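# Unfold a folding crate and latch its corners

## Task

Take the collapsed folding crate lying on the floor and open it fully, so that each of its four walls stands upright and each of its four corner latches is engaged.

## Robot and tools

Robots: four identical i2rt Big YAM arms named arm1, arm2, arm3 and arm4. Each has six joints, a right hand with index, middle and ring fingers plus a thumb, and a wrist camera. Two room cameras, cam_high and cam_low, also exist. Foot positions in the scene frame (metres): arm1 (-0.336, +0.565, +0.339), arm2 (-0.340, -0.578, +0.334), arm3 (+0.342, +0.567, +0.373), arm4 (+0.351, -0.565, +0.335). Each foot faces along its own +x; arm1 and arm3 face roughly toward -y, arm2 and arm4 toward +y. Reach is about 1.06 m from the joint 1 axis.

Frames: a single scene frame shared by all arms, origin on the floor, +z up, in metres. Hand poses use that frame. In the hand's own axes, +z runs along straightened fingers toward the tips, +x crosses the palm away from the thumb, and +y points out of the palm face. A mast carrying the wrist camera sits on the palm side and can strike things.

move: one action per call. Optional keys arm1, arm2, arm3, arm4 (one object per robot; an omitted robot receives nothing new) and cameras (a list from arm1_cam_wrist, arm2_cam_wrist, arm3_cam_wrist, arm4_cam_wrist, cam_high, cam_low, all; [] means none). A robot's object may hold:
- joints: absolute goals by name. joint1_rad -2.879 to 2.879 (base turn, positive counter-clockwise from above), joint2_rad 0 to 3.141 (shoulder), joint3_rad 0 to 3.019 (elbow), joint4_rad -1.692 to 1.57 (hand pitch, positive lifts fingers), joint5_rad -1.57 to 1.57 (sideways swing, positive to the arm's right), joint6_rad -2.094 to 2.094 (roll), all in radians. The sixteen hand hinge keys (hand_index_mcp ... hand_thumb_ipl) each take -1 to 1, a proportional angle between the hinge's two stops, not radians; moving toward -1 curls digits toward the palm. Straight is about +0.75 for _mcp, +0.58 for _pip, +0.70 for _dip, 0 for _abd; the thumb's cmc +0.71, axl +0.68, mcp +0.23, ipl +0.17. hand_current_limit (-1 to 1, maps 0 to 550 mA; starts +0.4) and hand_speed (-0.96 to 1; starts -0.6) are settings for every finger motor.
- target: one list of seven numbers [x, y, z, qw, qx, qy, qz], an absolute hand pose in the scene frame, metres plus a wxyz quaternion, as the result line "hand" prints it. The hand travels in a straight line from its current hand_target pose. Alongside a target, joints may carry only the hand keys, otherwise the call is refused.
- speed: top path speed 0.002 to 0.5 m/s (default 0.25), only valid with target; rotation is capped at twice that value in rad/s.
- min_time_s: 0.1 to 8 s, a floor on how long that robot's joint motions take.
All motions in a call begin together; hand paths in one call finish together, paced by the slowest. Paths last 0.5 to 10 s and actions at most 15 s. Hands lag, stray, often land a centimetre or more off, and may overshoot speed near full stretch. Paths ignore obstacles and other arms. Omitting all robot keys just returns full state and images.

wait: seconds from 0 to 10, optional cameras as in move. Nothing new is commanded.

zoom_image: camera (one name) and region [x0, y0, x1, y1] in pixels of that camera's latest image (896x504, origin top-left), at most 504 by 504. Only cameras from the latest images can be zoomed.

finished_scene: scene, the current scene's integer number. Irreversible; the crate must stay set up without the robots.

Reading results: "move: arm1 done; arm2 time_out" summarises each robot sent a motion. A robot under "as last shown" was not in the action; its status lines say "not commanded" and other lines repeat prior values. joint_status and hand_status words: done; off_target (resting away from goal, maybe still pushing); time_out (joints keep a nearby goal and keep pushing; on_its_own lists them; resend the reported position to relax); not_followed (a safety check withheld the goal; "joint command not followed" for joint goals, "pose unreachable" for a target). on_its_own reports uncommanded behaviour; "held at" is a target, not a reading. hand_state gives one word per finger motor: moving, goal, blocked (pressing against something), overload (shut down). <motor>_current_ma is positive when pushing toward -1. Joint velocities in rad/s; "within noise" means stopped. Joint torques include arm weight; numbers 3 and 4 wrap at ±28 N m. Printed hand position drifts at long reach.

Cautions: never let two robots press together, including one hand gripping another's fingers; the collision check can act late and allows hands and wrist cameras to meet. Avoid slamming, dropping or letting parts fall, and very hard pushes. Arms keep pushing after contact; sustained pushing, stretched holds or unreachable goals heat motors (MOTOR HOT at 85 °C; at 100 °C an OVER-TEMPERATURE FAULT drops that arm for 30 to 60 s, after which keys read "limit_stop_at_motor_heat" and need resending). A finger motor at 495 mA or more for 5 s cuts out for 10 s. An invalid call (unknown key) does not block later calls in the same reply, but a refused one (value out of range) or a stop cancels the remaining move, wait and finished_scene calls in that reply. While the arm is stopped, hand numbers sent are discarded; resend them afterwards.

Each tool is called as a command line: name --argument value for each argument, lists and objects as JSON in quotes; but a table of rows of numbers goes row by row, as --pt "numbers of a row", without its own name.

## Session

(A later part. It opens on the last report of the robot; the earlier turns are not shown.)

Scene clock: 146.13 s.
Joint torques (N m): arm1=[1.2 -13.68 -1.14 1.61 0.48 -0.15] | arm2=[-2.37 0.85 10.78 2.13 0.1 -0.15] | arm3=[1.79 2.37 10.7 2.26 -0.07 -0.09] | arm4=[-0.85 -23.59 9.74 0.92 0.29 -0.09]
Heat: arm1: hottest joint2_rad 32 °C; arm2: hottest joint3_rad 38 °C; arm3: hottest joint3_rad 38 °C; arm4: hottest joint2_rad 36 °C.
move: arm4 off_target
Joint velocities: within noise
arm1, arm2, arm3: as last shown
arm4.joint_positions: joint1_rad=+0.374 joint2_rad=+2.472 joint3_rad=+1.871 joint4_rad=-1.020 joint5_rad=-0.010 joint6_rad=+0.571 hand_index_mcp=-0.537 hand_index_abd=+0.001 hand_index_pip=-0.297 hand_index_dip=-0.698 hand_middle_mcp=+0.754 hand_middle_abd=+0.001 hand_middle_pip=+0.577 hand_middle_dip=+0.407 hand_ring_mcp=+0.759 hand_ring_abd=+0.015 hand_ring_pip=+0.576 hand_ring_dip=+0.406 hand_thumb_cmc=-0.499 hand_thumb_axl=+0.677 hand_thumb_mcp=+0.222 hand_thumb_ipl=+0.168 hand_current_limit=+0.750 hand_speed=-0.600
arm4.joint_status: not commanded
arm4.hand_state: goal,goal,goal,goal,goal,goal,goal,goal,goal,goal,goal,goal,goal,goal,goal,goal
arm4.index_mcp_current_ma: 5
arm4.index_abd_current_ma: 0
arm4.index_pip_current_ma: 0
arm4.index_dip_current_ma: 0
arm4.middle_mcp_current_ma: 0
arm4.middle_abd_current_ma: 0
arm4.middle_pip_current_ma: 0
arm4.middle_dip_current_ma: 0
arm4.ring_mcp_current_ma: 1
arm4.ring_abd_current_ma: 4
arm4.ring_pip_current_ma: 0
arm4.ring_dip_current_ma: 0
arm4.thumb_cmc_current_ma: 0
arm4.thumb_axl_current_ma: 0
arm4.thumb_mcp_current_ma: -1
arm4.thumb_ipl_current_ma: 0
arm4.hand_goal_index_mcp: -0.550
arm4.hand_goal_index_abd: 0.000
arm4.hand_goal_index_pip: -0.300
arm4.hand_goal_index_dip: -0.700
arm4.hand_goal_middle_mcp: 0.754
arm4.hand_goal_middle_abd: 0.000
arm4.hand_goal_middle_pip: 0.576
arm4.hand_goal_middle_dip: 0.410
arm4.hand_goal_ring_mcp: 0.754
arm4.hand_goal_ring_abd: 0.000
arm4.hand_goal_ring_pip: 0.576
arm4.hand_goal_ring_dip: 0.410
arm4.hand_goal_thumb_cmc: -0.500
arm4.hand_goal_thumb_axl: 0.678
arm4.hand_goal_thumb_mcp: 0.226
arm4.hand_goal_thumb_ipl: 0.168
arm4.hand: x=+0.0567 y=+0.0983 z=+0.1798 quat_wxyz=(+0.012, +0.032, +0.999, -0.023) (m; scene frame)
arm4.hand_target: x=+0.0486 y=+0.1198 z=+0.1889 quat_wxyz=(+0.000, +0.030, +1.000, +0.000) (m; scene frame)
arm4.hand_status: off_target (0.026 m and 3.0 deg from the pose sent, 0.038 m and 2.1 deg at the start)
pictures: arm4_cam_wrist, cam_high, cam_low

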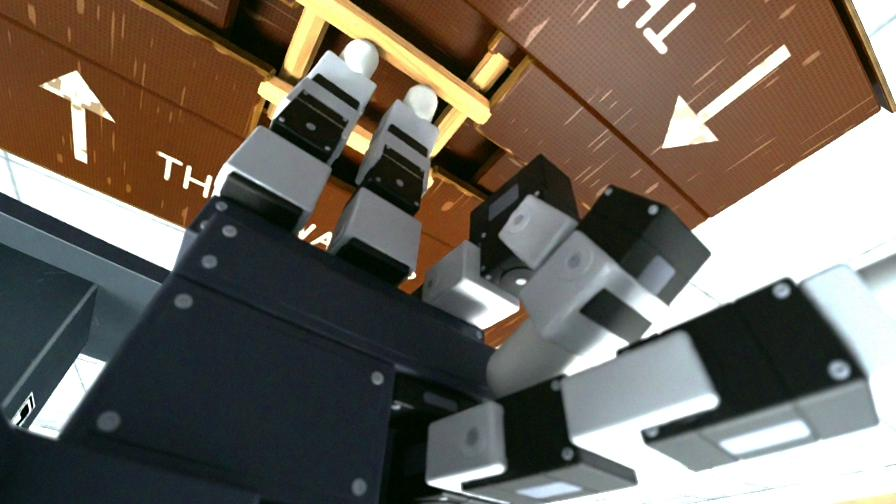

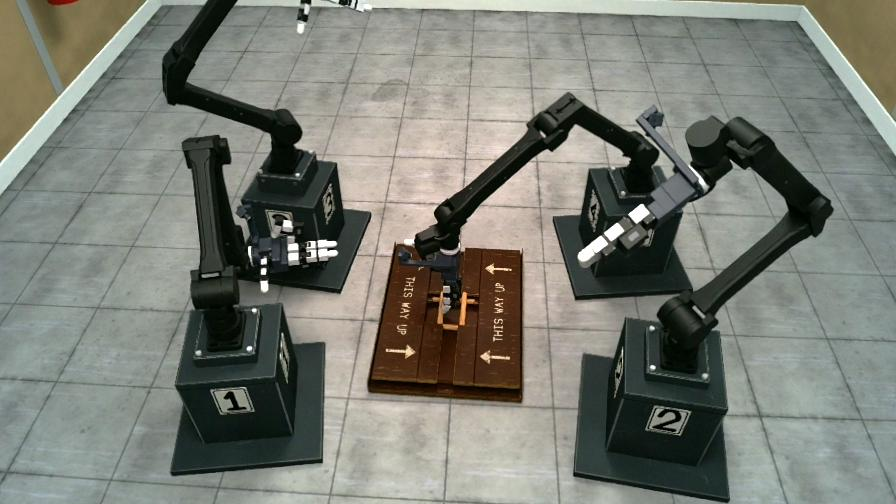

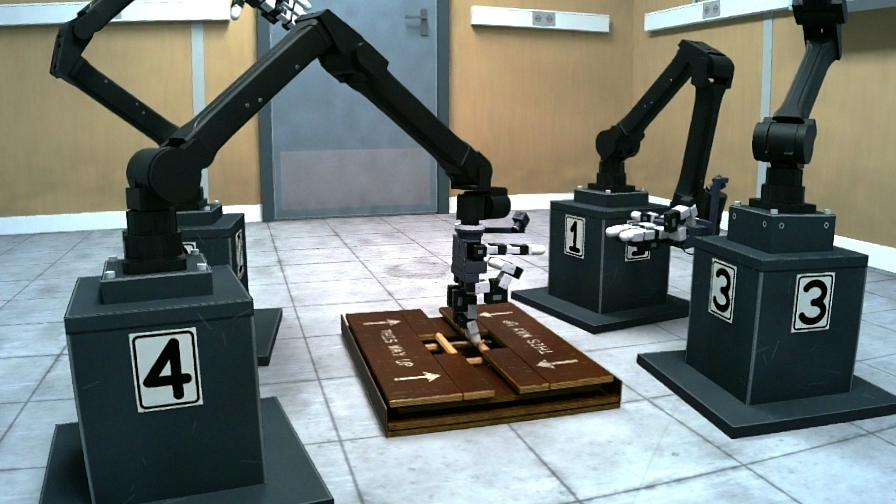

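move --arm4 '{"target": [0.048, 0.106, 0.19, 0, 0.0297, 0.9996, 0], "speed": 0.1}'

move --arm4 '{"target": [0.048, 0.106, 0.162, 0, 0.0297, 0.9996, 0], "speed": 0.1}' --cameras '["cam_high", "arm4_cam_wrist", "cam_low"]'

zoom_image --camera "arm4_cam_wrist" --region '[240, 0, 560, 200]'

zoom_image --camera "cam_low" --region '[380, 270, 530, 400]'

Scene clock: 152.70 s.
Joint torques (N m): arm1=[1.26 -13.68 -1.16 1.62 0.47 -0.15] | arm2=[-2.26 0.85 10.77 2.13 0.1 -0.15] | arm3=[1.79 2.49 10.7 2.25 -0.07 -0.09] | arm4=[-0.03 -25.93 5.6 1.44 0.25 0.04]
Heat: arm1: hottest joint2_rad 32 °C; arm2: hottest joint3_rad 38 °C; arm3: hottest joint3_rad 38 °C; arm4: hottest joint2_rad 36 °C.
move: arm4 off_target
Joint velocities: within noise
arm1, arm2, arm3: as last shown
arm4.joint_positions: joint1_rad=+0.374 joint2_rad=+2.469 joint3_rad=+1.866 joint4_rad=-1.001 joint5_rad=-0.010 joint6_rad=+0.571 hand_index_mcp=-0.537 hand_index_abd=+0.001 hand_index_pip=-0.297 hand_index_dip=-0.698 hand_middle_mcp=+0.754 hand_middle_abd=+0.001 hand_middle_pip=+0.577 hand_middle_dip=+0.407 hand_ring_mcp=+0.776 hand_ring_abd=+0.023 hand_ring_pip=+0.587 hand_ring_dip=+0.413 hand_thumb_cmc=-0.499 hand_thumb_axl=+0.677 hand_thumb_mcp=+0.222 hand_thumb_ipl=+0.168 hand_current_limit=+0.750 hand_speed=-0.600
arm4.joint_status: not commanded
arm4.hand_state: goal,goal,goal,goal,goal,goal,goal,goal,blocked,blocked,goal,goal,goal,goal,goal,goal
arm4.index_mcp_current_ma: 5
arm4.index_abd_current_ma: 0
arm4.index_pip_current_ma: 0
arm4.index_dip_current_ma: 0
arm4.middle_mcp_current_ma: 0
arm4.middle_abd_current_ma: 0
arm4.middle_pip_current_ma: 0
arm4.middle_dip_current_ma: 0
arm4.ring_mcp_current_ma: 12
arm4.ring_abd_current_ma: 9
arm4.ring_pip_current_ma: 3
arm4.ring_dip_current_ma: 0
arm4.thumb_cmc_current_ma: 0
arm4.thumb_axl_current_ma: 0
arm4.thumb_mcp_current_ma: -1
arm4.thumb_ipl_current_ma: 0
arm4.hand_goal_index_mcp: -0.550
arm4.hand_goal_index_abd: 0.000
arm4.hand_goal_index_pip: -0.300
arm4.hand_goal_index_dip: -0.700
arm4.hand_goal_middle_mcp: 0.754
arm4.hand_goal_middle_abd: 0.000
arm4.hand_goal_middle_pip: 0.576
arm4.hand_goal_middle_dip: 0.410
arm4.hand_goal_ring_mcp: 0.754
arm4.hand_goal_ring_abd: 0.000
arm4.hand_goal_ring_pip: 0.576
arm4.hand_goal_ring_dip: 0.410
arm4.hand_goal_thumb_cmc: -0.500
arm4.hand_goal_thumb_axl: 0.678
arm4.hand_goal_thumb_mcp: 0.226
arm4.hand_goal_thumb_ipl: 0.168
arm4.hand: x=+0.0554 y=+0.1009 z=+0.1807 quat_wxyz=(+0.008, +0.032, +0.999, -0.016) (m; scene frame)
arm4.hand_target: x=+0.0481 y=+0.1058 z=+0.1900 quat_wxyz=(+0.000, +0.030, +1.000, +0.000) (m; scene frame)
arm4.hand_status: off_target (0.013 m and 2.0 deg from the pose sent, 0.015 m and 3.0 deg at the start)
pictures: none

Scene clock: 153.67 s.
Joint torques (N m): arm1=[1.2 -13.63 -1.17 1.65 0.47 -0.16] | arm2=[-2.32 0.85 10.78 2.14 0.1 -0.16] | arm3=[1.79 2.55 10.73 2.28 -0.07 -0.09] | arm4=[-0.03 -22.3 6.01 2.61 0.25 0.04]
Heat: arm1: hottest joint2_rad 32 °C; arm2: hottest joint3_rad 38 °C; arm3: hottest joint3_rad 38 °C; arm4: hottest joint2_rad 36 °C.
move: arm4 off_target
Joint velocities: within noise
arm1, arm2, arm3: as last shown
arm4.joint_positions: joint1_rad=+0.374 joint2_rad=+2.469 joint3_rad=+1.866 joint4_rad=-0.988 joint5_rad=-0.010 joint6_rad=+0.571 hand_index_mcp=-0.537 hand_index_abd=+0.001 hand_index_pip=-0.297 hand_index_dip=-0.698 hand_middle_mcp=+0.770 hand_middle_abd=+0.012 hand_middle_pip=+0.584 hand_middle_dip=+0.410 hand_ring_mcp=+0.790 hand_ring_abd=+0.034 hand_ring_pip=+0.597 hand_ring_dip=+0.419 hand_thumb_cmc=-0.499 hand_thumb_axl=+0.677 hand_thumb_mcp=+0.222 hand_thumb_ipl=+0.168 hand_current_limit=+0.750 hand_speed=-0.600
arm4.joint_status: not commanded
arm4.hand_state: goal,goal,goal,goal,goal,goal,goal,goal,blocked,blocked,blocked,goal,goal,goal,goal,goal
arm4.index_mcp_current_ma: 5
arm4.index_abd_current_ma: 0
arm4.index_pip_current_ma: 0
arm4.index_dip_current_ma: 0
arm4.middle_mcp_current_ma: 7
arm4.middle_abd_current_ma: 3
arm4.middle_pip_current_ma: 2
arm4.middle_dip_current_ma: 0
arm4.ring_mcp_current_ma: 30
arm4.ring_abd_current_ma: 19
arm4.ring_pip_current_ma: 10
arm4.ring_dip_current_ma: 2
arm4.thumb_cmc_current_ma: 0
arm4.thumb_axl_current_ma: 0
arm4.thumb_mcp_current_ma: -1
arm4.thumb_ipl_current_ma: 0
arm4.hand_goal_index_mcp: -0.550
arm4.hand_goal_index_abd: 0.000
arm4.hand_goal_index_pip: -0.300
arm4.hand_goal_index_dip: -0.700
arm4.hand_goal_middle_mcp: 0.754
arm4.hand_goal_middle_abd: 0.000
arm4.hand_goal_middle_pip: 0.576
arm4.hand_goal_middle_dip: 0.410
arm4.hand_goal_ring_mcp: 0.754
arm4.hand_goal_ring_abd: 0.000
arm4.hand_goal_ring_pip: 0.576
arm4.hand_goal_ring_dip: 0.410
arm4.hand_goal_thumb_cmc: -0.500
arm4.hand_goal_thumb_axl: 0.678
arm4.hand_goal_thumb_mcp: 0.226
arm4.hand_goal_thumb_ipl: 0.168
arm4.hand: x=+0.0538 y=+0.1037 z=+0.1813 quat_wxyz=(+0.005, +0.032, +0.999, -0.010) (m; scene frame)
arm4.hand_target: x=+0.0484 y=+0.1052 z=+0.1627 quat_wxyz=(+0.000, +0.030, +1.000, +0.000) (m; scene frame)
arm4.hand_status: off_target (0.020 m and 1.3 deg from the pose sent, 0.021 m and 2.0 deg at the start)
pictures: arm4_cam_wrist, cam_high, cam_low

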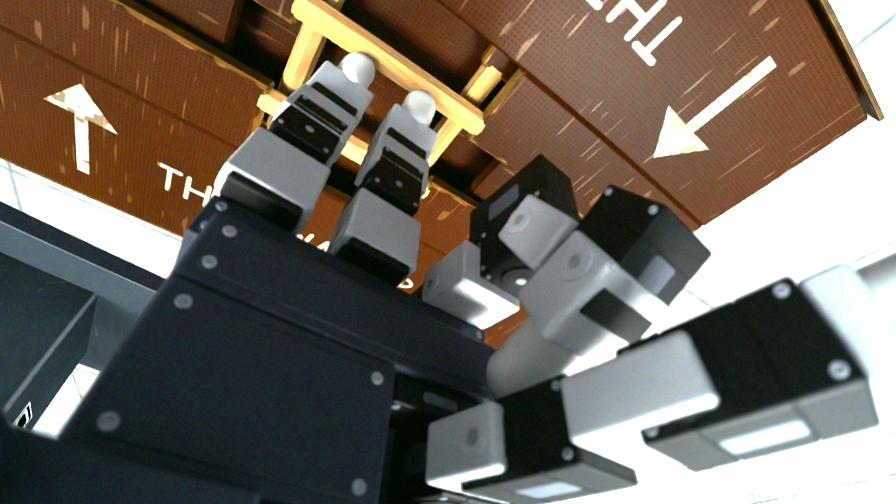

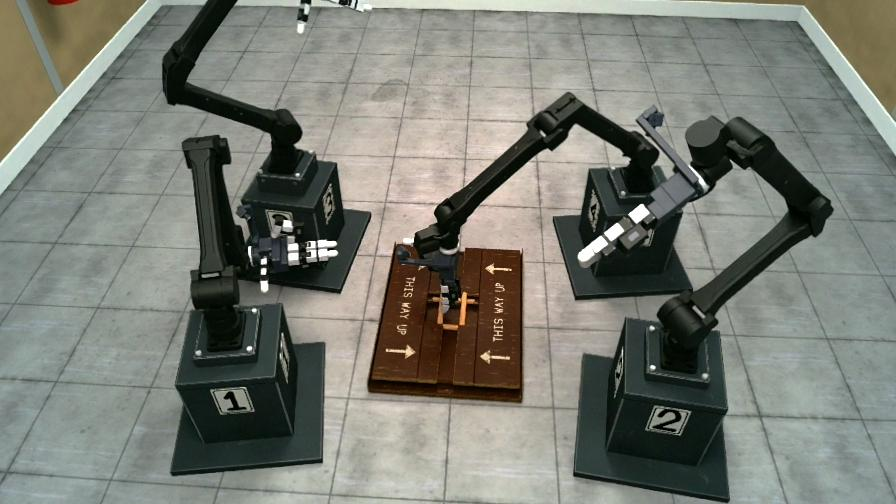

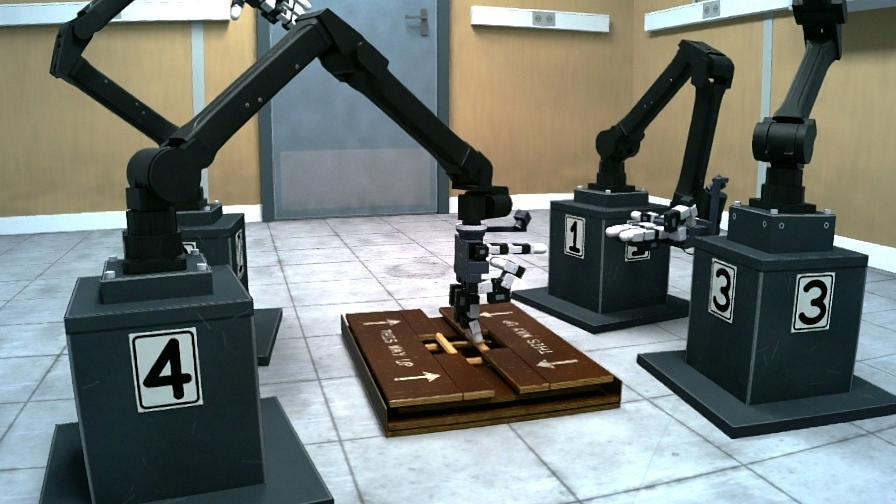

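Scaled by 1.575.

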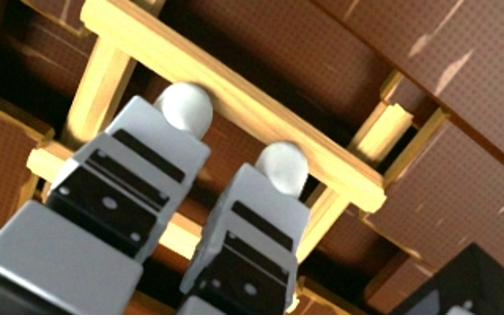

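Scaled by 3.360.

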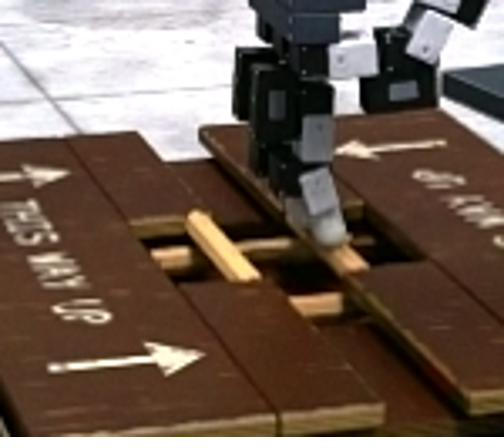

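move --arm4 '{"target": [0.048, 0.08, 0.225, 0, 0.0297, 0.9996, 0], "speed": 0.15}'

move --arm4 '{"target": [0.048, 0.094, 0.18, 0, 0.0297, 0.9996, 0], "speed": 0.1}' --cameras '["cam_high", "arm4_cam_wrist", "cam_low"]'

zoom_image --camera "arm4_cam_wrist" --region '[240, 0, 560, 200]'

zoom_image --camera "cam_low" --region '[380, 270, 530, 400]'

Scene clock: 159.13 s.
Joint torques (N m): arm1=[1.32 -13.63 -1.14 1.62 0.47 -0.16] | arm2=[-2.37 0.85 10.78 2.14 0.1 -0.16] | arm3=[1.79 2.43 10.7 2.28 -0.07 -0.08] | arm4=[0.09 -24.82 5.61 -0.03 0.26 0.12]
Heat: arm1: hottest joint2_rad 32 °C; arm2: hottest joint3_rad 38 °C; arm3: hottest joint3_rad 38 °C; arm4: hottest joint2_rad 36 °C.
move: arm4 done
Joint velocities: within noise
arm1, arm2, arm3: as last shown
arm4.joint_positions: joint1_rad=+0.392 joint2_rad=+2.358 joint3_rad=+1.757 joint4_rad=-0.967 joint5_rad=-0.010 joint6_rad=+0.580 hand_index_mcp=-0.537 hand_index_abd=+0.001 hand_index_pip=-0.297 hand_index_dip=-0.698 hand_middle_mcp=+0.755 hand_middle_abd=+0.001 hand_middle_pip=+0.577 hand_middle_dip=+0.409 hand_ring_mcp=+0.755 hand_ring_abd=+0.003 hand_ring_pip=+0.578 hand_ring_dip=+0.413 hand_thumb_cmc=-0.499 hand_thumb_axl=+0.677 hand_thumb_mcp=+0.222 hand_thumb_ipl=+0.168 hand_current_limit=+0.750 hand_speed=-0.600
arm4.joint_status: not commanded
arm4.hand_state: goal,goal,goal,goal,goal,goal,goal,goal,goal,goal,goal,goal,goal,goal,goal,goal
arm4.index_mcp_current_ma: 5
arm4.index_abd_current_ma: 0
arm4.index_pip_current_ma: 0
arm4.index_dip_current_ma: 0
arm4.middle_mcp_current_ma: 0
arm4.middle_abd_current_ma: 0
arm4.middle_pip_current_ma: 0
arm4.middle_dip_current_ma: 0
arm4.ring_mcp_current_ma: 0
arm4.ring_abd_current_ma: 0
arm4.ring_pip_current_ma: 0
arm4.ring_dip_current_ma: 0
arm4.thumb_cmc_current_ma: 0
arm4.thumb_axl_current_ma: 0
arm4.thumb_mcp_current_ma: -1
arm4.thumb_ipl_current_ma: 0
arm4.hand_goal_index_mcp: -0.550
arm4.hand_goal_index_abd: 0.000
arm4.hand_goal_index_pip: -0.300
arm4.hand_goal_index_dip: -0.700
arm4.hand_goal_middle_mcp: 0.754
arm4.hand_goal_middle_abd: 0.000
arm4.hand_goal_middle_pip: 0.576
arm4.hand_goal_middle_dip: 0.410
arm4.hand_goal_ring_mcp: 0.754
arm4.hand_goal_ring_abd: 0.000
arm4.hand_goal_ring_pip: 0.576
arm4.hand_goal_ring_dip: 0.410
arm4.hand_goal_thumb_cmc: -0.500
arm4.hand_goal_thumb_axl: 0.678
arm4.hand_goal_thumb_mcp: 0.226
arm4.hand_goal_thumb_ipl: 0.168
arm4.hand: x=+0.0503 y=+0.0841 z=+0.2199 quat_wxyz=(-0.001, +0.028, +1.000, +0.000) (m; scene frame)
arm4.hand_target: x=+0.0481 y=+0.0800 z=+0.2248 quat_wxyz=(+0.000, +0.030, +1.000, +0.000) (m; scene frame)
arm4.hand_status: done (0.007 m and 0.2 deg from the pose sent, 0.050 m and 1.3 deg at the start)
pictures: none

Scene clock: 160.43 s.
Joint torques (N m): arm1=[1.32 -13.68 -1.16 1.62 0.48 -0.16] | arm2=[-2.32 0.79 10.8 2.13 0.1 -0.16] | arm3=[1.79 2.43 10.7 2.25 -0.07 -0.09] | arm4=[-0.67 -24.7 9.07 0.64 0.27 0.03]
Heat: arm1: hottest joint2_rad 32 °C; arm2: hottest joint3_rad 38 °C; arm3: hottest joint3_rad 38 °C; arm4: hottest joint2_rad 36 °C.
move: arm4 off_target
Joint velocities: within noise
arm1: as last shown
arm2.joint_positions: joint1_rad=+0.643 joint2_rad=+0.616 joint3_rad=+1.332 joint4_rad=-1.246 joint5_rad=-0.006 joint6_rad=+1.092 hand_index_mcp=+0.755 hand_index_abd=+0.000 hand_index_pip=+0.577 hand_index_dip=+0.696 hand_middle_mcp=+0.755 hand_middle_abd=+0.000 hand_middle_pip=+0.577 hand_middle_dip=+0.696 hand_ring_mcp=+0.755 hand_ring_abd=+0.000 hand_ring_pip=+0.577 hand_ring_dip=+0.696 hand_thumb_cmc=+0.715 hand_thumb_axl=+0.677 hand_thumb_mcp=+0.226 hand_thumb_ipl=+0.168 hand_current_limit=+0.400 hand_speed=-0.600
arm2.joint_status: not commanded
arm2.hand_state: goal,goal,goal,goal,goal,goal,goal,goal,goal,goal,goal,goal,goal,goal,goal,goal
arm2.index_mcp_current_ma: 0
arm2.index_abd_current_ma: 0
arm2.index_pip_current_ma: 0
arm2.index_dip_current_ma: 0
arm2.middle_mcp_current_ma: 0
arm2.middle_abd_current_ma: 0
arm2.middle_pip_current_ma: 0
arm2.middle_dip_current_ma: 0
arm2.ring_mcp_current_ma: 0
arm2.ring_abd_current_ma: 0
arm2.ring_pip_current_ma: 0
arm2.ring_dip_current_ma: 0
arm2.thumb_cmc_current_ma: 0
arm2.thumb_axl_current_ma: 0
arm2.thumb_mcp_current_ma: 0
arm2.thumb_ipl_current_ma: 0
arm2.hand_goal_index_mcp: 0.754
arm2.hand_goal_index_abd: 0.000
arm2.hand_goal_index_pip: 0.576
arm2.hand_goal_index_dip: 0.696
arm2.hand_goal_middle_mcp: 0.754
arm2.hand_goal_middle_abd: 0.000
arm2.hand_goal_middle_pip: 0.576
arm2.hand_goal_middle_dip: 0.696
arm2.hand_goal_ring_mcp: 0.754
arm2.hand_goal_ring_abd: 0.000
arm2.hand_goal_ring_pip: 0.576
arm2.hand_goal_ring_dip: 0.696
arm2.hand_goal_thumb_cmc: 0.714
arm2.hand_goal_thumb_axl: 0.678
arm2.hand_goal_thumb_mcp: 0.226
arm2.hand_goal_thumb_ipl: 0.168
arm2.hand: x=-0.3926 y=-0.3057 z=+0.8798 quat_wxyz=(-0.355, +0.253, +0.830, +0.347) (m; scene frame)
arm2.hand_target: x=-0.3913 y=-0.3082 z=+0.8914 quat_wxyz=(-0.363, +0.251, +0.824, +0.355) (m; scene frame)
arm2.hand_status: not commanded
arm3.joint_positions: joint1_rad=+0.653 joint2_rad=+0.632 joint3_rad=+1.398 joint4_rad=-1.277 joint5_rad=-0.079 joint6_rad=+1.194 hand_index_mcp=+0.754 hand_index_abd=+0.001 hand_index_pip=+0.577 hand_index_dip=+0.696 hand_middle_mcp=+0.754 hand_middle_abd=+0.001 hand_middle_pip=+0.577 hand_middle_dip=+0.696 hand_ring_mcp=+0.754 hand_ring_abd=+0.001 hand_ring_pip=+0.577 hand_ring_dip=+0.696 hand_thumb_cmc=+0.714 hand_thumb_axl=+0.677 hand_thumb_mcp=+0.226 hand_thumb_ipl=+0.168 hand_current_limit=+0.400 hand_speed=-0.600
arm3.joint_status: not commanded
arm3.hand_state: goal,goal,goal,goal,goal,goal,goal,goal,goal,goal,goal,goal,goal,goal,goal,goal
arm3.index_mcp_current_ma: 0
arm3.index_abd_current_ma: 0
arm3.index_pip_current_ma: 0
arm3.index_dip_current_ma: 0
arm3.middle_mcp_current_ma: 0
arm3.middle_abd_current_ma: 0
arm3.middle_pip_current_ma: 0
arm3.middle_dip_current_ma: 0
arm3.ring_mcp_current_ma: 0
arm3.ring_abd_current_ma: 0
arm3.ring_pip_current_ma: 0
arm3.ring_dip_current_ma: 0
arm3.thumb_cmc_current_ma: 0
arm3.thumb_axl_current_ma: 0
arm3.thumb_mcp_current_ma: 0
arm3.thumb_ipl_current_ma: 0
arm3.hand_goal_index_mcp: 0.754
arm3.hand_goal_index_abd: 0.000
arm3.hand_goal_index_pip: 0.576
arm3.hand_goal_index_dip: 0.696
arm3.hand_goal_middle_mcp: 0.754
arm3.hand_goal_middle_abd: 0.000
arm3.hand_goal_middle_pip: 0.576
arm3.hand_goal_middle_dip: 0.696
arm3.hand_goal_ring_mcp: 0.754
arm3.hand_goal_ring_abd: 0.000
arm3.hand_goal_ring_pip: 0.576
arm3.hand_goal_ring_dip: 0.696
arm3.hand_goal_thumb_cmc: 0.714
arm3.hand_goal_thumb_axl: 0.678
arm3.hand_goal_thumb_mcp: 0.226
arm3.hand_goal_thumb_ipl: 0.168
arm3.hand: x=+0.4083 y=+0.3128 z=+0.9343 quat_wxyz=(+0.307, +0.820, -0.260, +0.408) (m; scene frame)
arm3.hand_target: x=+0.4069 y=+0.3152 z=+0.9486 quat_wxyz=(+0.316, +0.812, -0.257, +0.418) (m; scene frame)
arm3.hand_status: not commanded
arm4.joint_positions: joint1_rad=+0.392 joint2_rad=+2.451 joint3_rad=+1.758 joint4_rad=-0.943 joint5_rad=-0.010 joint6_rad=+0.580 hand_index_mcp=-0.537 hand_index_abd=+0.001 hand_index_pip=-0.297 hand_index_dip=-0.698 hand_middle_mcp=+0.755 hand_middle_abd=+0.001 hand_middle_pip=+0.577 hand_middle_dip=+0.409 hand_ring_mcp=+0.755 hand_ring_abd=+0.003 hand_ring_pip=+0.578 hand_ring_dip=+0.413 hand_thumb_cmc=-0.499 hand_thumb_axl=+0.677 hand_thumb_mcp=+0.222 hand_thumb_ipl=+0.168 hand_current_limit=+0.750 hand_speed=-0.600
arm4.joint_status: not commanded
arm4.hand_state: goal,goal,goal,goal,goal,goal,goal,goal,goal,goal,goal,goal,goal,goal,goal,goal
arm4.index_mcp_current_ma: 5
arm4.index_abd_current_ma: 0
arm4.index_pip_current_ma: 0
arm4.index_dip_current_ma: 0
arm4.middle_mcp_current_ma: 0
arm4.middle_abd_current_ma: 0
arm4.middle_pip_current_ma: 0
arm4.middle_dip_current_ma: 0
arm4.ring_mcp_current_ma: 0
arm4.ring_abd_current_ma: 0
arm4.ring_pip_current_ma: 0
arm4.ring_dip_current_ma: 0
arm4.thumb_cmc_current_ma: 0
arm4.thumb_axl_current_ma: 0
arm4.thumb_mcp_current_ma: -1
arm4.thumb_ipl_current_ma: 0
arm4.hand_goal_index_mcp: -0.550
arm4.hand_goal_index_abd: 0.000
arm4.hand_goal_index_pip: -0.300
arm4.hand_goal_index_dip: -0.700
arm4.hand_goal_middle_mcp: 0.754
arm4.hand_goal_middle_abd: 0.000
arm4.hand_goal_middle_pip: 0.576
arm4.hand_goal_middle_dip: 0.410
arm4.hand_goal_ring_mcp: 0.754
arm4.hand_goal_ring_abd: 0.000
arm4.hand_goal_ring_pip: 0.576
arm4.hand_goal_ring_dip: 0.410
arm4.hand_goal_thumb_cmc: -0.500
arm4.hand_goal_thumb_axl: 0.678
arm4.hand_goal_thumb_mcp: 0.226
arm4.hand_goal_thumb_ipl: 0.168
arm4.hand: x=+0.0605 y=+0.0675 z=+0.1577 quat_wxyz=(+0.017, +0.028, +0.999, -0.029) (m; scene frame)
arm4.hand_target: x=+0.0487 y=+0.0928 z=+0.1813 quat_wxyz=(+0.000, +0.030, +1.000, +0.000) (m; scene frame)
arm4.hand_status: off_target (0.037 m and 3.9 deg from the pose sent, 0.041 m and 0.3 deg at the start)
pictures: arm4_cam_wrist, cam_high, cam_low

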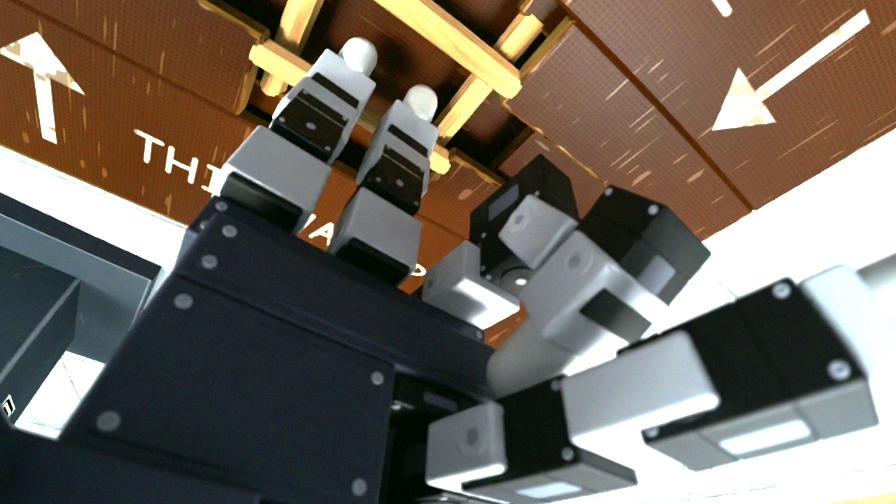

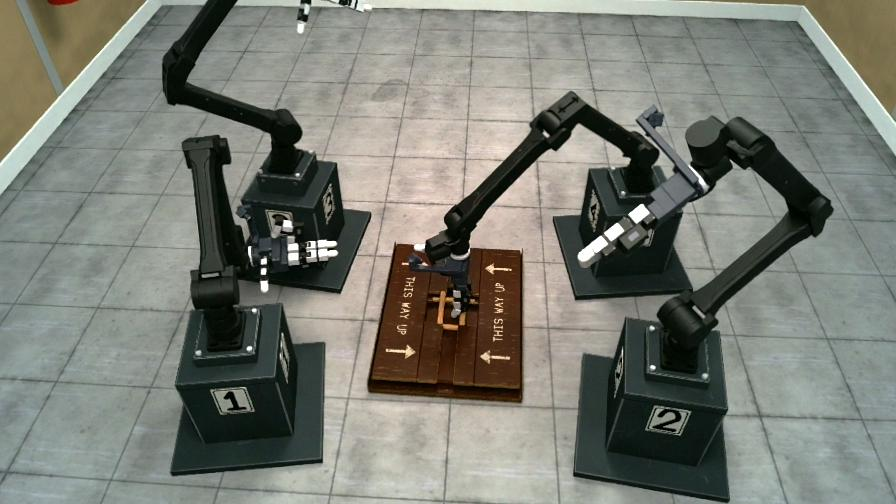

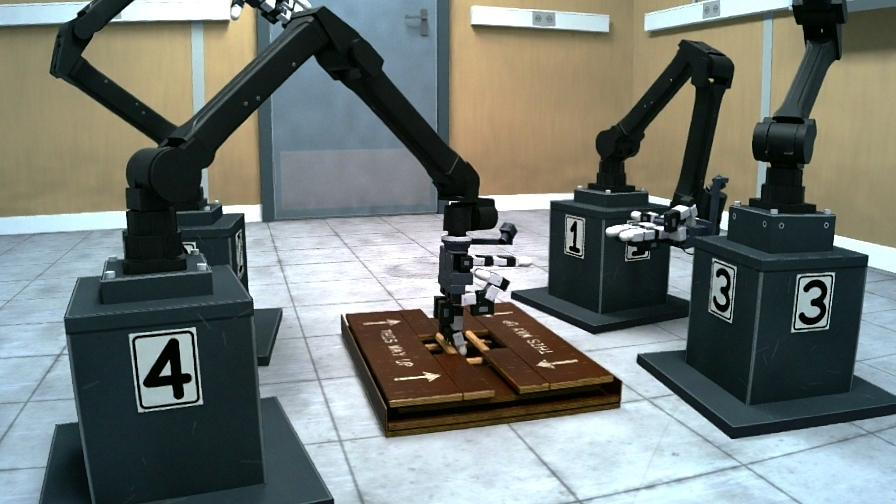

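Scaled by 1.575.

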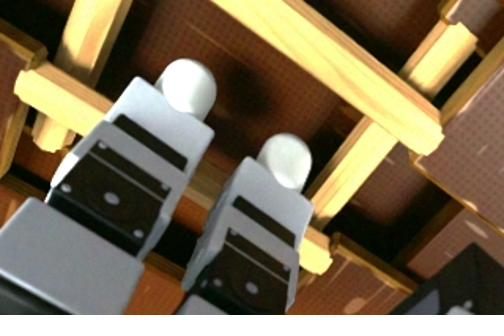

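Scaled by 3.360.

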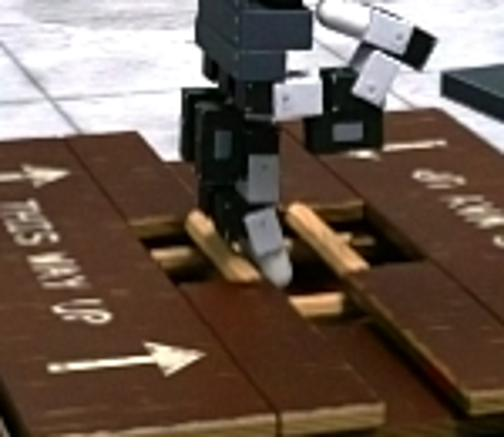

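move --arm4 '{"target": [0.048, 0.092, 0.155, 0, 0.0297, 0.9996, 0], "speed": 0.1, "joints": {"hand_middle_dip": 0.1, "hand_ring_dip": 0.1}}' --cameras '["arm4_cam_wrist", "cam_low"]'

zoom_image --camera "cam_low" --region '[380, 270, 530, 400]'

Scene clock: 170.43 s.
Joint torques (N m): arm1=[1.38 -13.68 -1.17 1.62 0.47 -0.16] | arm2=[-2.32 0.79 10.78 2.14 0.1 -0.16] | arm3=[1.85 2.43 10.7 2.28 -0.07 -0.09] | arm4=[-0.15 -23.3 9.03 0.64 0.26 0.05]
Heat: arm1: hottest joint2_rad 32 °C; arm2: hottest joint3_rad 38 °C; arm3: hottest joint3_rad 39 °C; arm4: hottest joint2_rad 37 °C.
move: arm4 off_target
Joint velocities: within noise
arm1, arm2, arm3: as last shown
arm4.joint_positions: joint1_rad=+0.392 joint2_rad=+2.473 joint3_rad=+1.761 joint4_rad=-0.904 joint5_rad=-0.010 joint6_rad=+0.581 hand_index_mcp=-0.537 hand_index_abd=+0.001 hand_index_pip=-0.297 hand_index_dip=-0.698 hand_middle_mcp=+0.755 hand_middle_abd=+0.001 hand_middle_pip=+0.577 hand_middle_dip=+0.103 hand_ring_mcp=+0.755 hand_ring_abd=+0.002 hand_ring_pip=+0.578 hand_ring_dip=+0.103 hand_thumb_cmc=-0.499 hand_thumb_axl=+0.677 hand_thumb_mcp=+0.222 hand_thumb_ipl=+0.168 hand_current_limit=+0.750 hand_speed=-0.600
arm4.joint_status: all done
arm4.hand_state: goal,goal,goal,goal,goal,goal,goal,goal,goal,goal,goal,goal,goal,goal,goal,goal
arm4.index_mcp_current_ma: 5
arm4.index_abd_current_ma: 0
arm4.index_pip_current_ma: 0
arm4.index_dip_current_ma: 0
arm4.middle_mcp_current_ma: 0
arm4.middle_abd_current_ma: 0
arm4.middle_pip_current_ma: 0
arm4.middle_dip_current_ma: 0
arm4.ring_mcp_current_ma: 0
arm4.ring_abd_current_ma: 0
arm4.ring_pip_current_ma: 0
arm4.ring_dip_current_ma: 0
arm4.thumb_cmc_current_ma: 0
arm4.thumb_axl_current_ma: 0
arm4.thumb_mcp_current_ma: -1
arm4.thumb_ipl_current_ma: 0
arm4.hand_goal_index_mcp: -0.550
arm4.hand_goal_index_abd: 0.000
arm4.hand_goal_index_pip: -0.300
arm4.hand_goal_index_dip: -0.700
arm4.hand_goal_middle_mcp: 0.754
arm4.hand_goal_middle_abd: 0.000
arm4.hand_goal_middle_pip: 0.576
arm4.hand_goal_middle_dip: 0.100
arm4.hand_goal_ring_mcp: 0.754
arm4.hand_goal_ring_abd: 0.000
arm4.hand_goal_ring_pip: 0.576
arm4.hand_goal_ring_dip: 0.100
arm4.hand_goal_thumb_cmc: -0.500
arm4.hand_goal_thumb_axl: 0.678
arm4.hand_goal_thumb_mcp: 0.226
arm4.hand_goal_thumb_ipl: 0.168
arm4.hand: x=+0.0585 y=+0.0712 z=+0.1454 quat_wxyz=(+0.012, +0.028, +0.999, -0.021) (m; scene frame)
arm4.hand_target: x=+0.0485 y=+0.0911 z=+0.1559 quat_wxyz=(+0.000, +0.030, +1.000, +0.000) (m; scene frame)
arm4.hand_status: off_target (0.025 m and 2.7 deg from the pose sent, 0.028 m and 3.9 deg at the start)
pictures: arm4_cam_wrist, cam_low

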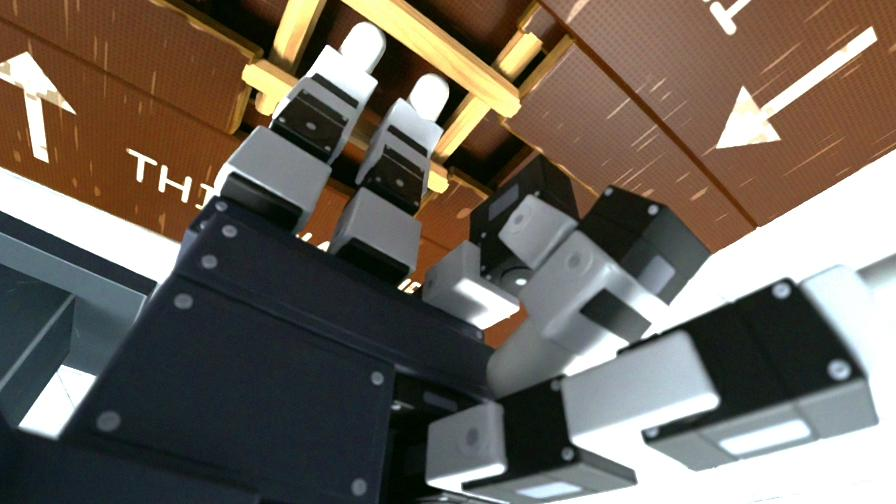

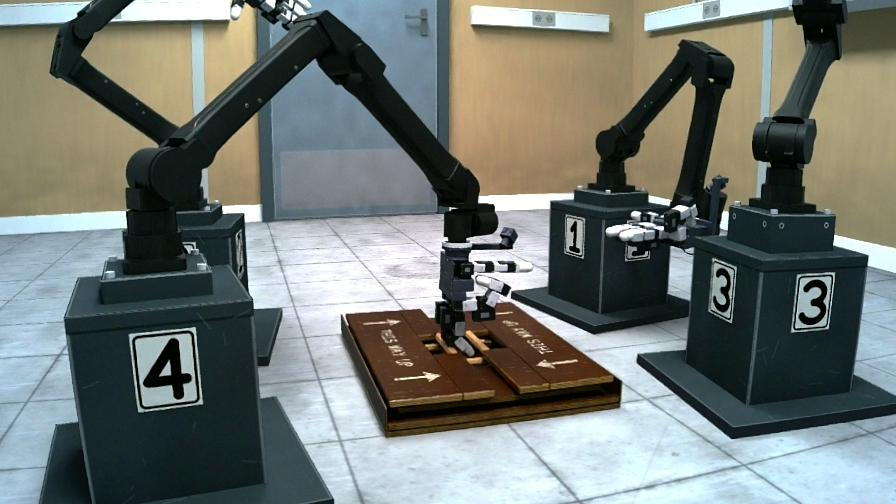

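Scaled by 3.360.

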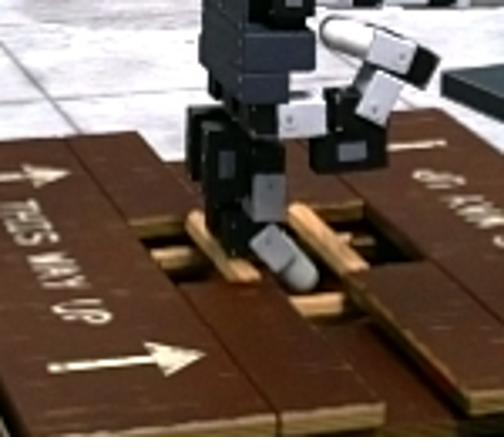

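move --arm4 '{"target": [0.048, 0.13, 0.148, 0, 0.0297, 0.9996, 0], "speed": 0.1}' --cameras '["arm4_cam_wrist", "cam_low", "cam_high"]'

zoom_image --camera "cam_low" --region '[380, 270, 530, 400]'

zoom_image --camera "arm4_cam_wrist" --region '[240, 0, 560, 200]'

Scene clock: 175.23 s.
Joint torques (N m): arm1=[1.32 -13.63 -1.16 1.63 0.47 -0.16] | arm2=[-2.32 0.85 10.77 2.11 0.1 -0.16] | arm3=[1.73 2.55 10.73 2.25 -0.07 -0.09] | arm4=[-1.2 -25 10.41 -0.08 0.29 -0.05]
Heat: arm1: hottest joint2_rad 32 °C; arm2: hottest joint3_rad 38 °C; arm3: hottest joint3_rad 39 °C; arm4: hottest joint2_rad 36 °C.
move: arm4 off_target
Joint velocities: within noise
arm1, arm2, arm3: as last shown
arm4.joint_positions: joint1_rad=+0.378 joint2_rad=+2.571 joint3_rad=+1.913 joint4_rad=-0.965 joint5_rad=-0.010 joint6_rad=+0.563 hand_index_mcp=-0.537 hand_index_abd=+0.001 hand_index_pip=-0.297 hand_index_dip=-0.698 hand_middle_mcp=+0.759 hand_middle_abd=+0.001 hand_middle_pip=+0.579 hand_middle_dip=+0.103 hand_ring_mcp=+0.762 hand_ring_abd=+0.001 hand_ring_pip=+0.581 hand_ring_dip=+0.104 hand_thumb_cmc=-0.499 hand_thumb_axl=+0.677 hand_thumb_mcp=+0.222 hand_thumb_ipl=+0.168 hand_current_limit=+0.750 hand_speed=-0.600
arm4.joint_status: not commanded
arm4.hand_state: goal,goal,goal,goal,goal,goal,goal,goal,goal,goal,goal,goal,goal,goal,goal,goal
arm4.index_mcp_current_ma: 5
arm4.index_abd_current_ma: 0
arm4.index_pip_current_ma: 0
arm4.index_dip_current_ma: 0
arm4.middle_mcp_current_ma: 1
arm4.middle_abd_current_ma: 0
arm4.middle_pip_current_ma: 0
arm4.middle_dip_current_ma: 0
arm4.ring_mcp_current_ma: 2
arm4.ring_abd_current_ma: 0
arm4.ring_pip_current_ma: 1
arm4.ring_dip_current_ma: 0
arm4.thumb_cmc_current_ma: 0
arm4.thumb_axl_current_ma: 0
arm4.thumb_mcp_current_ma: -1
arm4.thumb_ipl_current_ma: 0
arm4.hand_goal_index_mcp: -0.550
arm4.hand_goal_index_abd: 0.000
arm4.hand_goal_index_pip: -0.300
arm4.hand_goal_index_dip: -0.700
arm4.hand_goal_middle_mcp: 0.754
arm4.hand_goal_middle_abd: 0.000
arm4.hand_goal_middle_pip: 0.576
arm4.hand_goal_middle_dip: 0.100
arm4.hand_goal_ring_mcp: 0.754
arm4.hand_goal_ring_abd: 0.000
arm4.hand_goal_ring_pip: 0.576
arm4.hand_goal_ring_dip: 0.100
arm4.hand_goal_thumb_cmc: -0.500
arm4.hand_goal_thumb_axl: 0.678
arm4.hand_goal_thumb_mcp: 0.226
arm4.hand_goal_thumb_ipl: 0.168
arm4.hand: x=+0.0530 y=+0.0998 z=+0.1271 quat_wxyz=(+0.013, +0.027, +0.999, -0.024) (m; scene frame)
arm4.hand_target: x=+0.0490 y=+0.1284 z=+0.1492 quat_wxyz=(+0.000, +0.030, +1.000, +0.000) (m; scene frame)
arm4.hand_status: off_target (0.037 m and 3.2 deg from the pose sent, 0.060 m and 2.7 deg at the start)
pictures: arm4_cam_wrist, cam_high, cam_low

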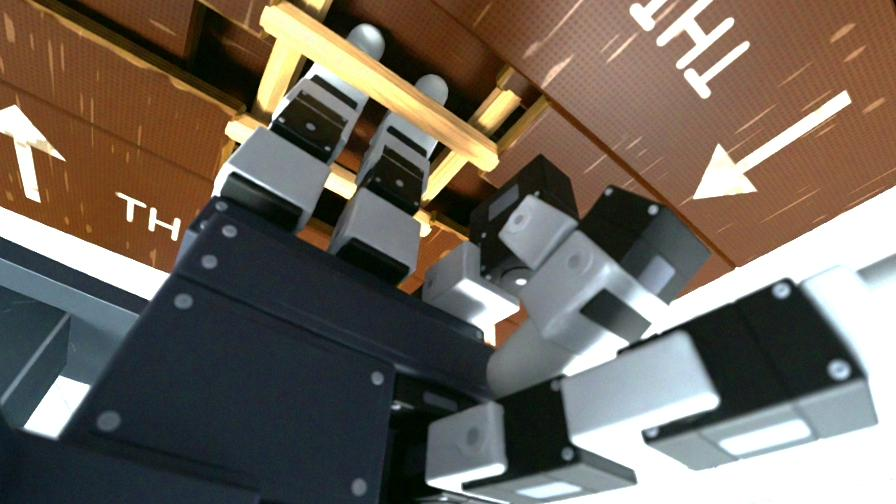

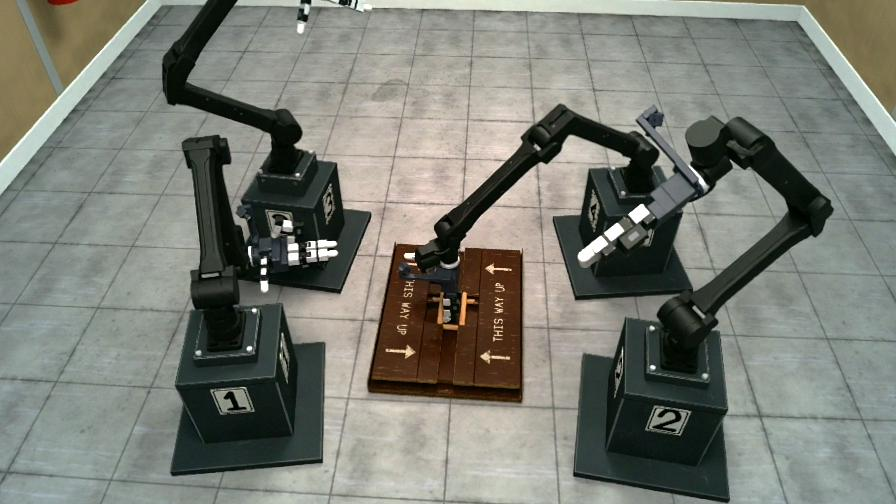

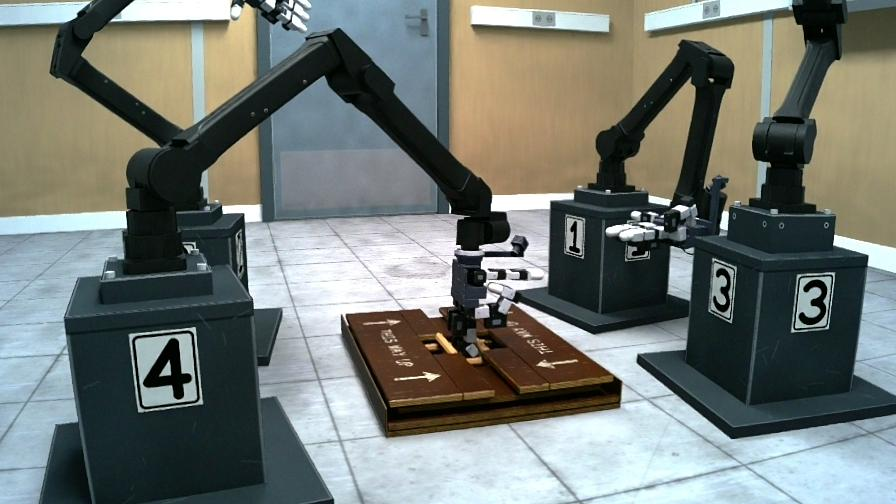

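Scaled by 3.360.

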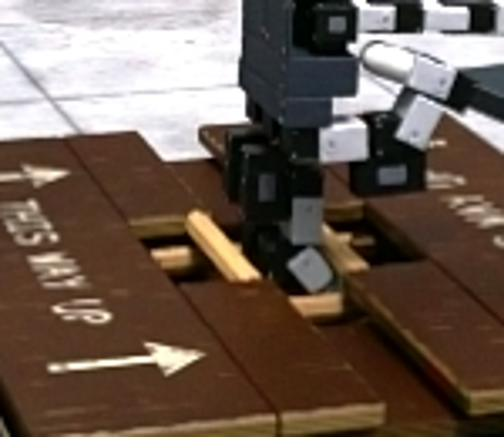

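Scaled by 1.575.

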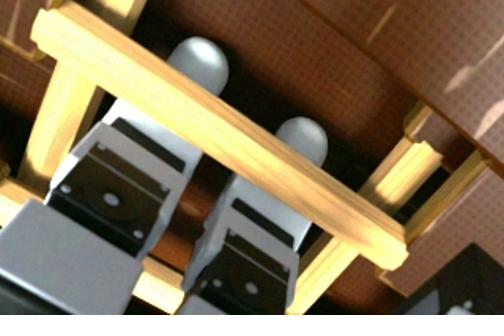

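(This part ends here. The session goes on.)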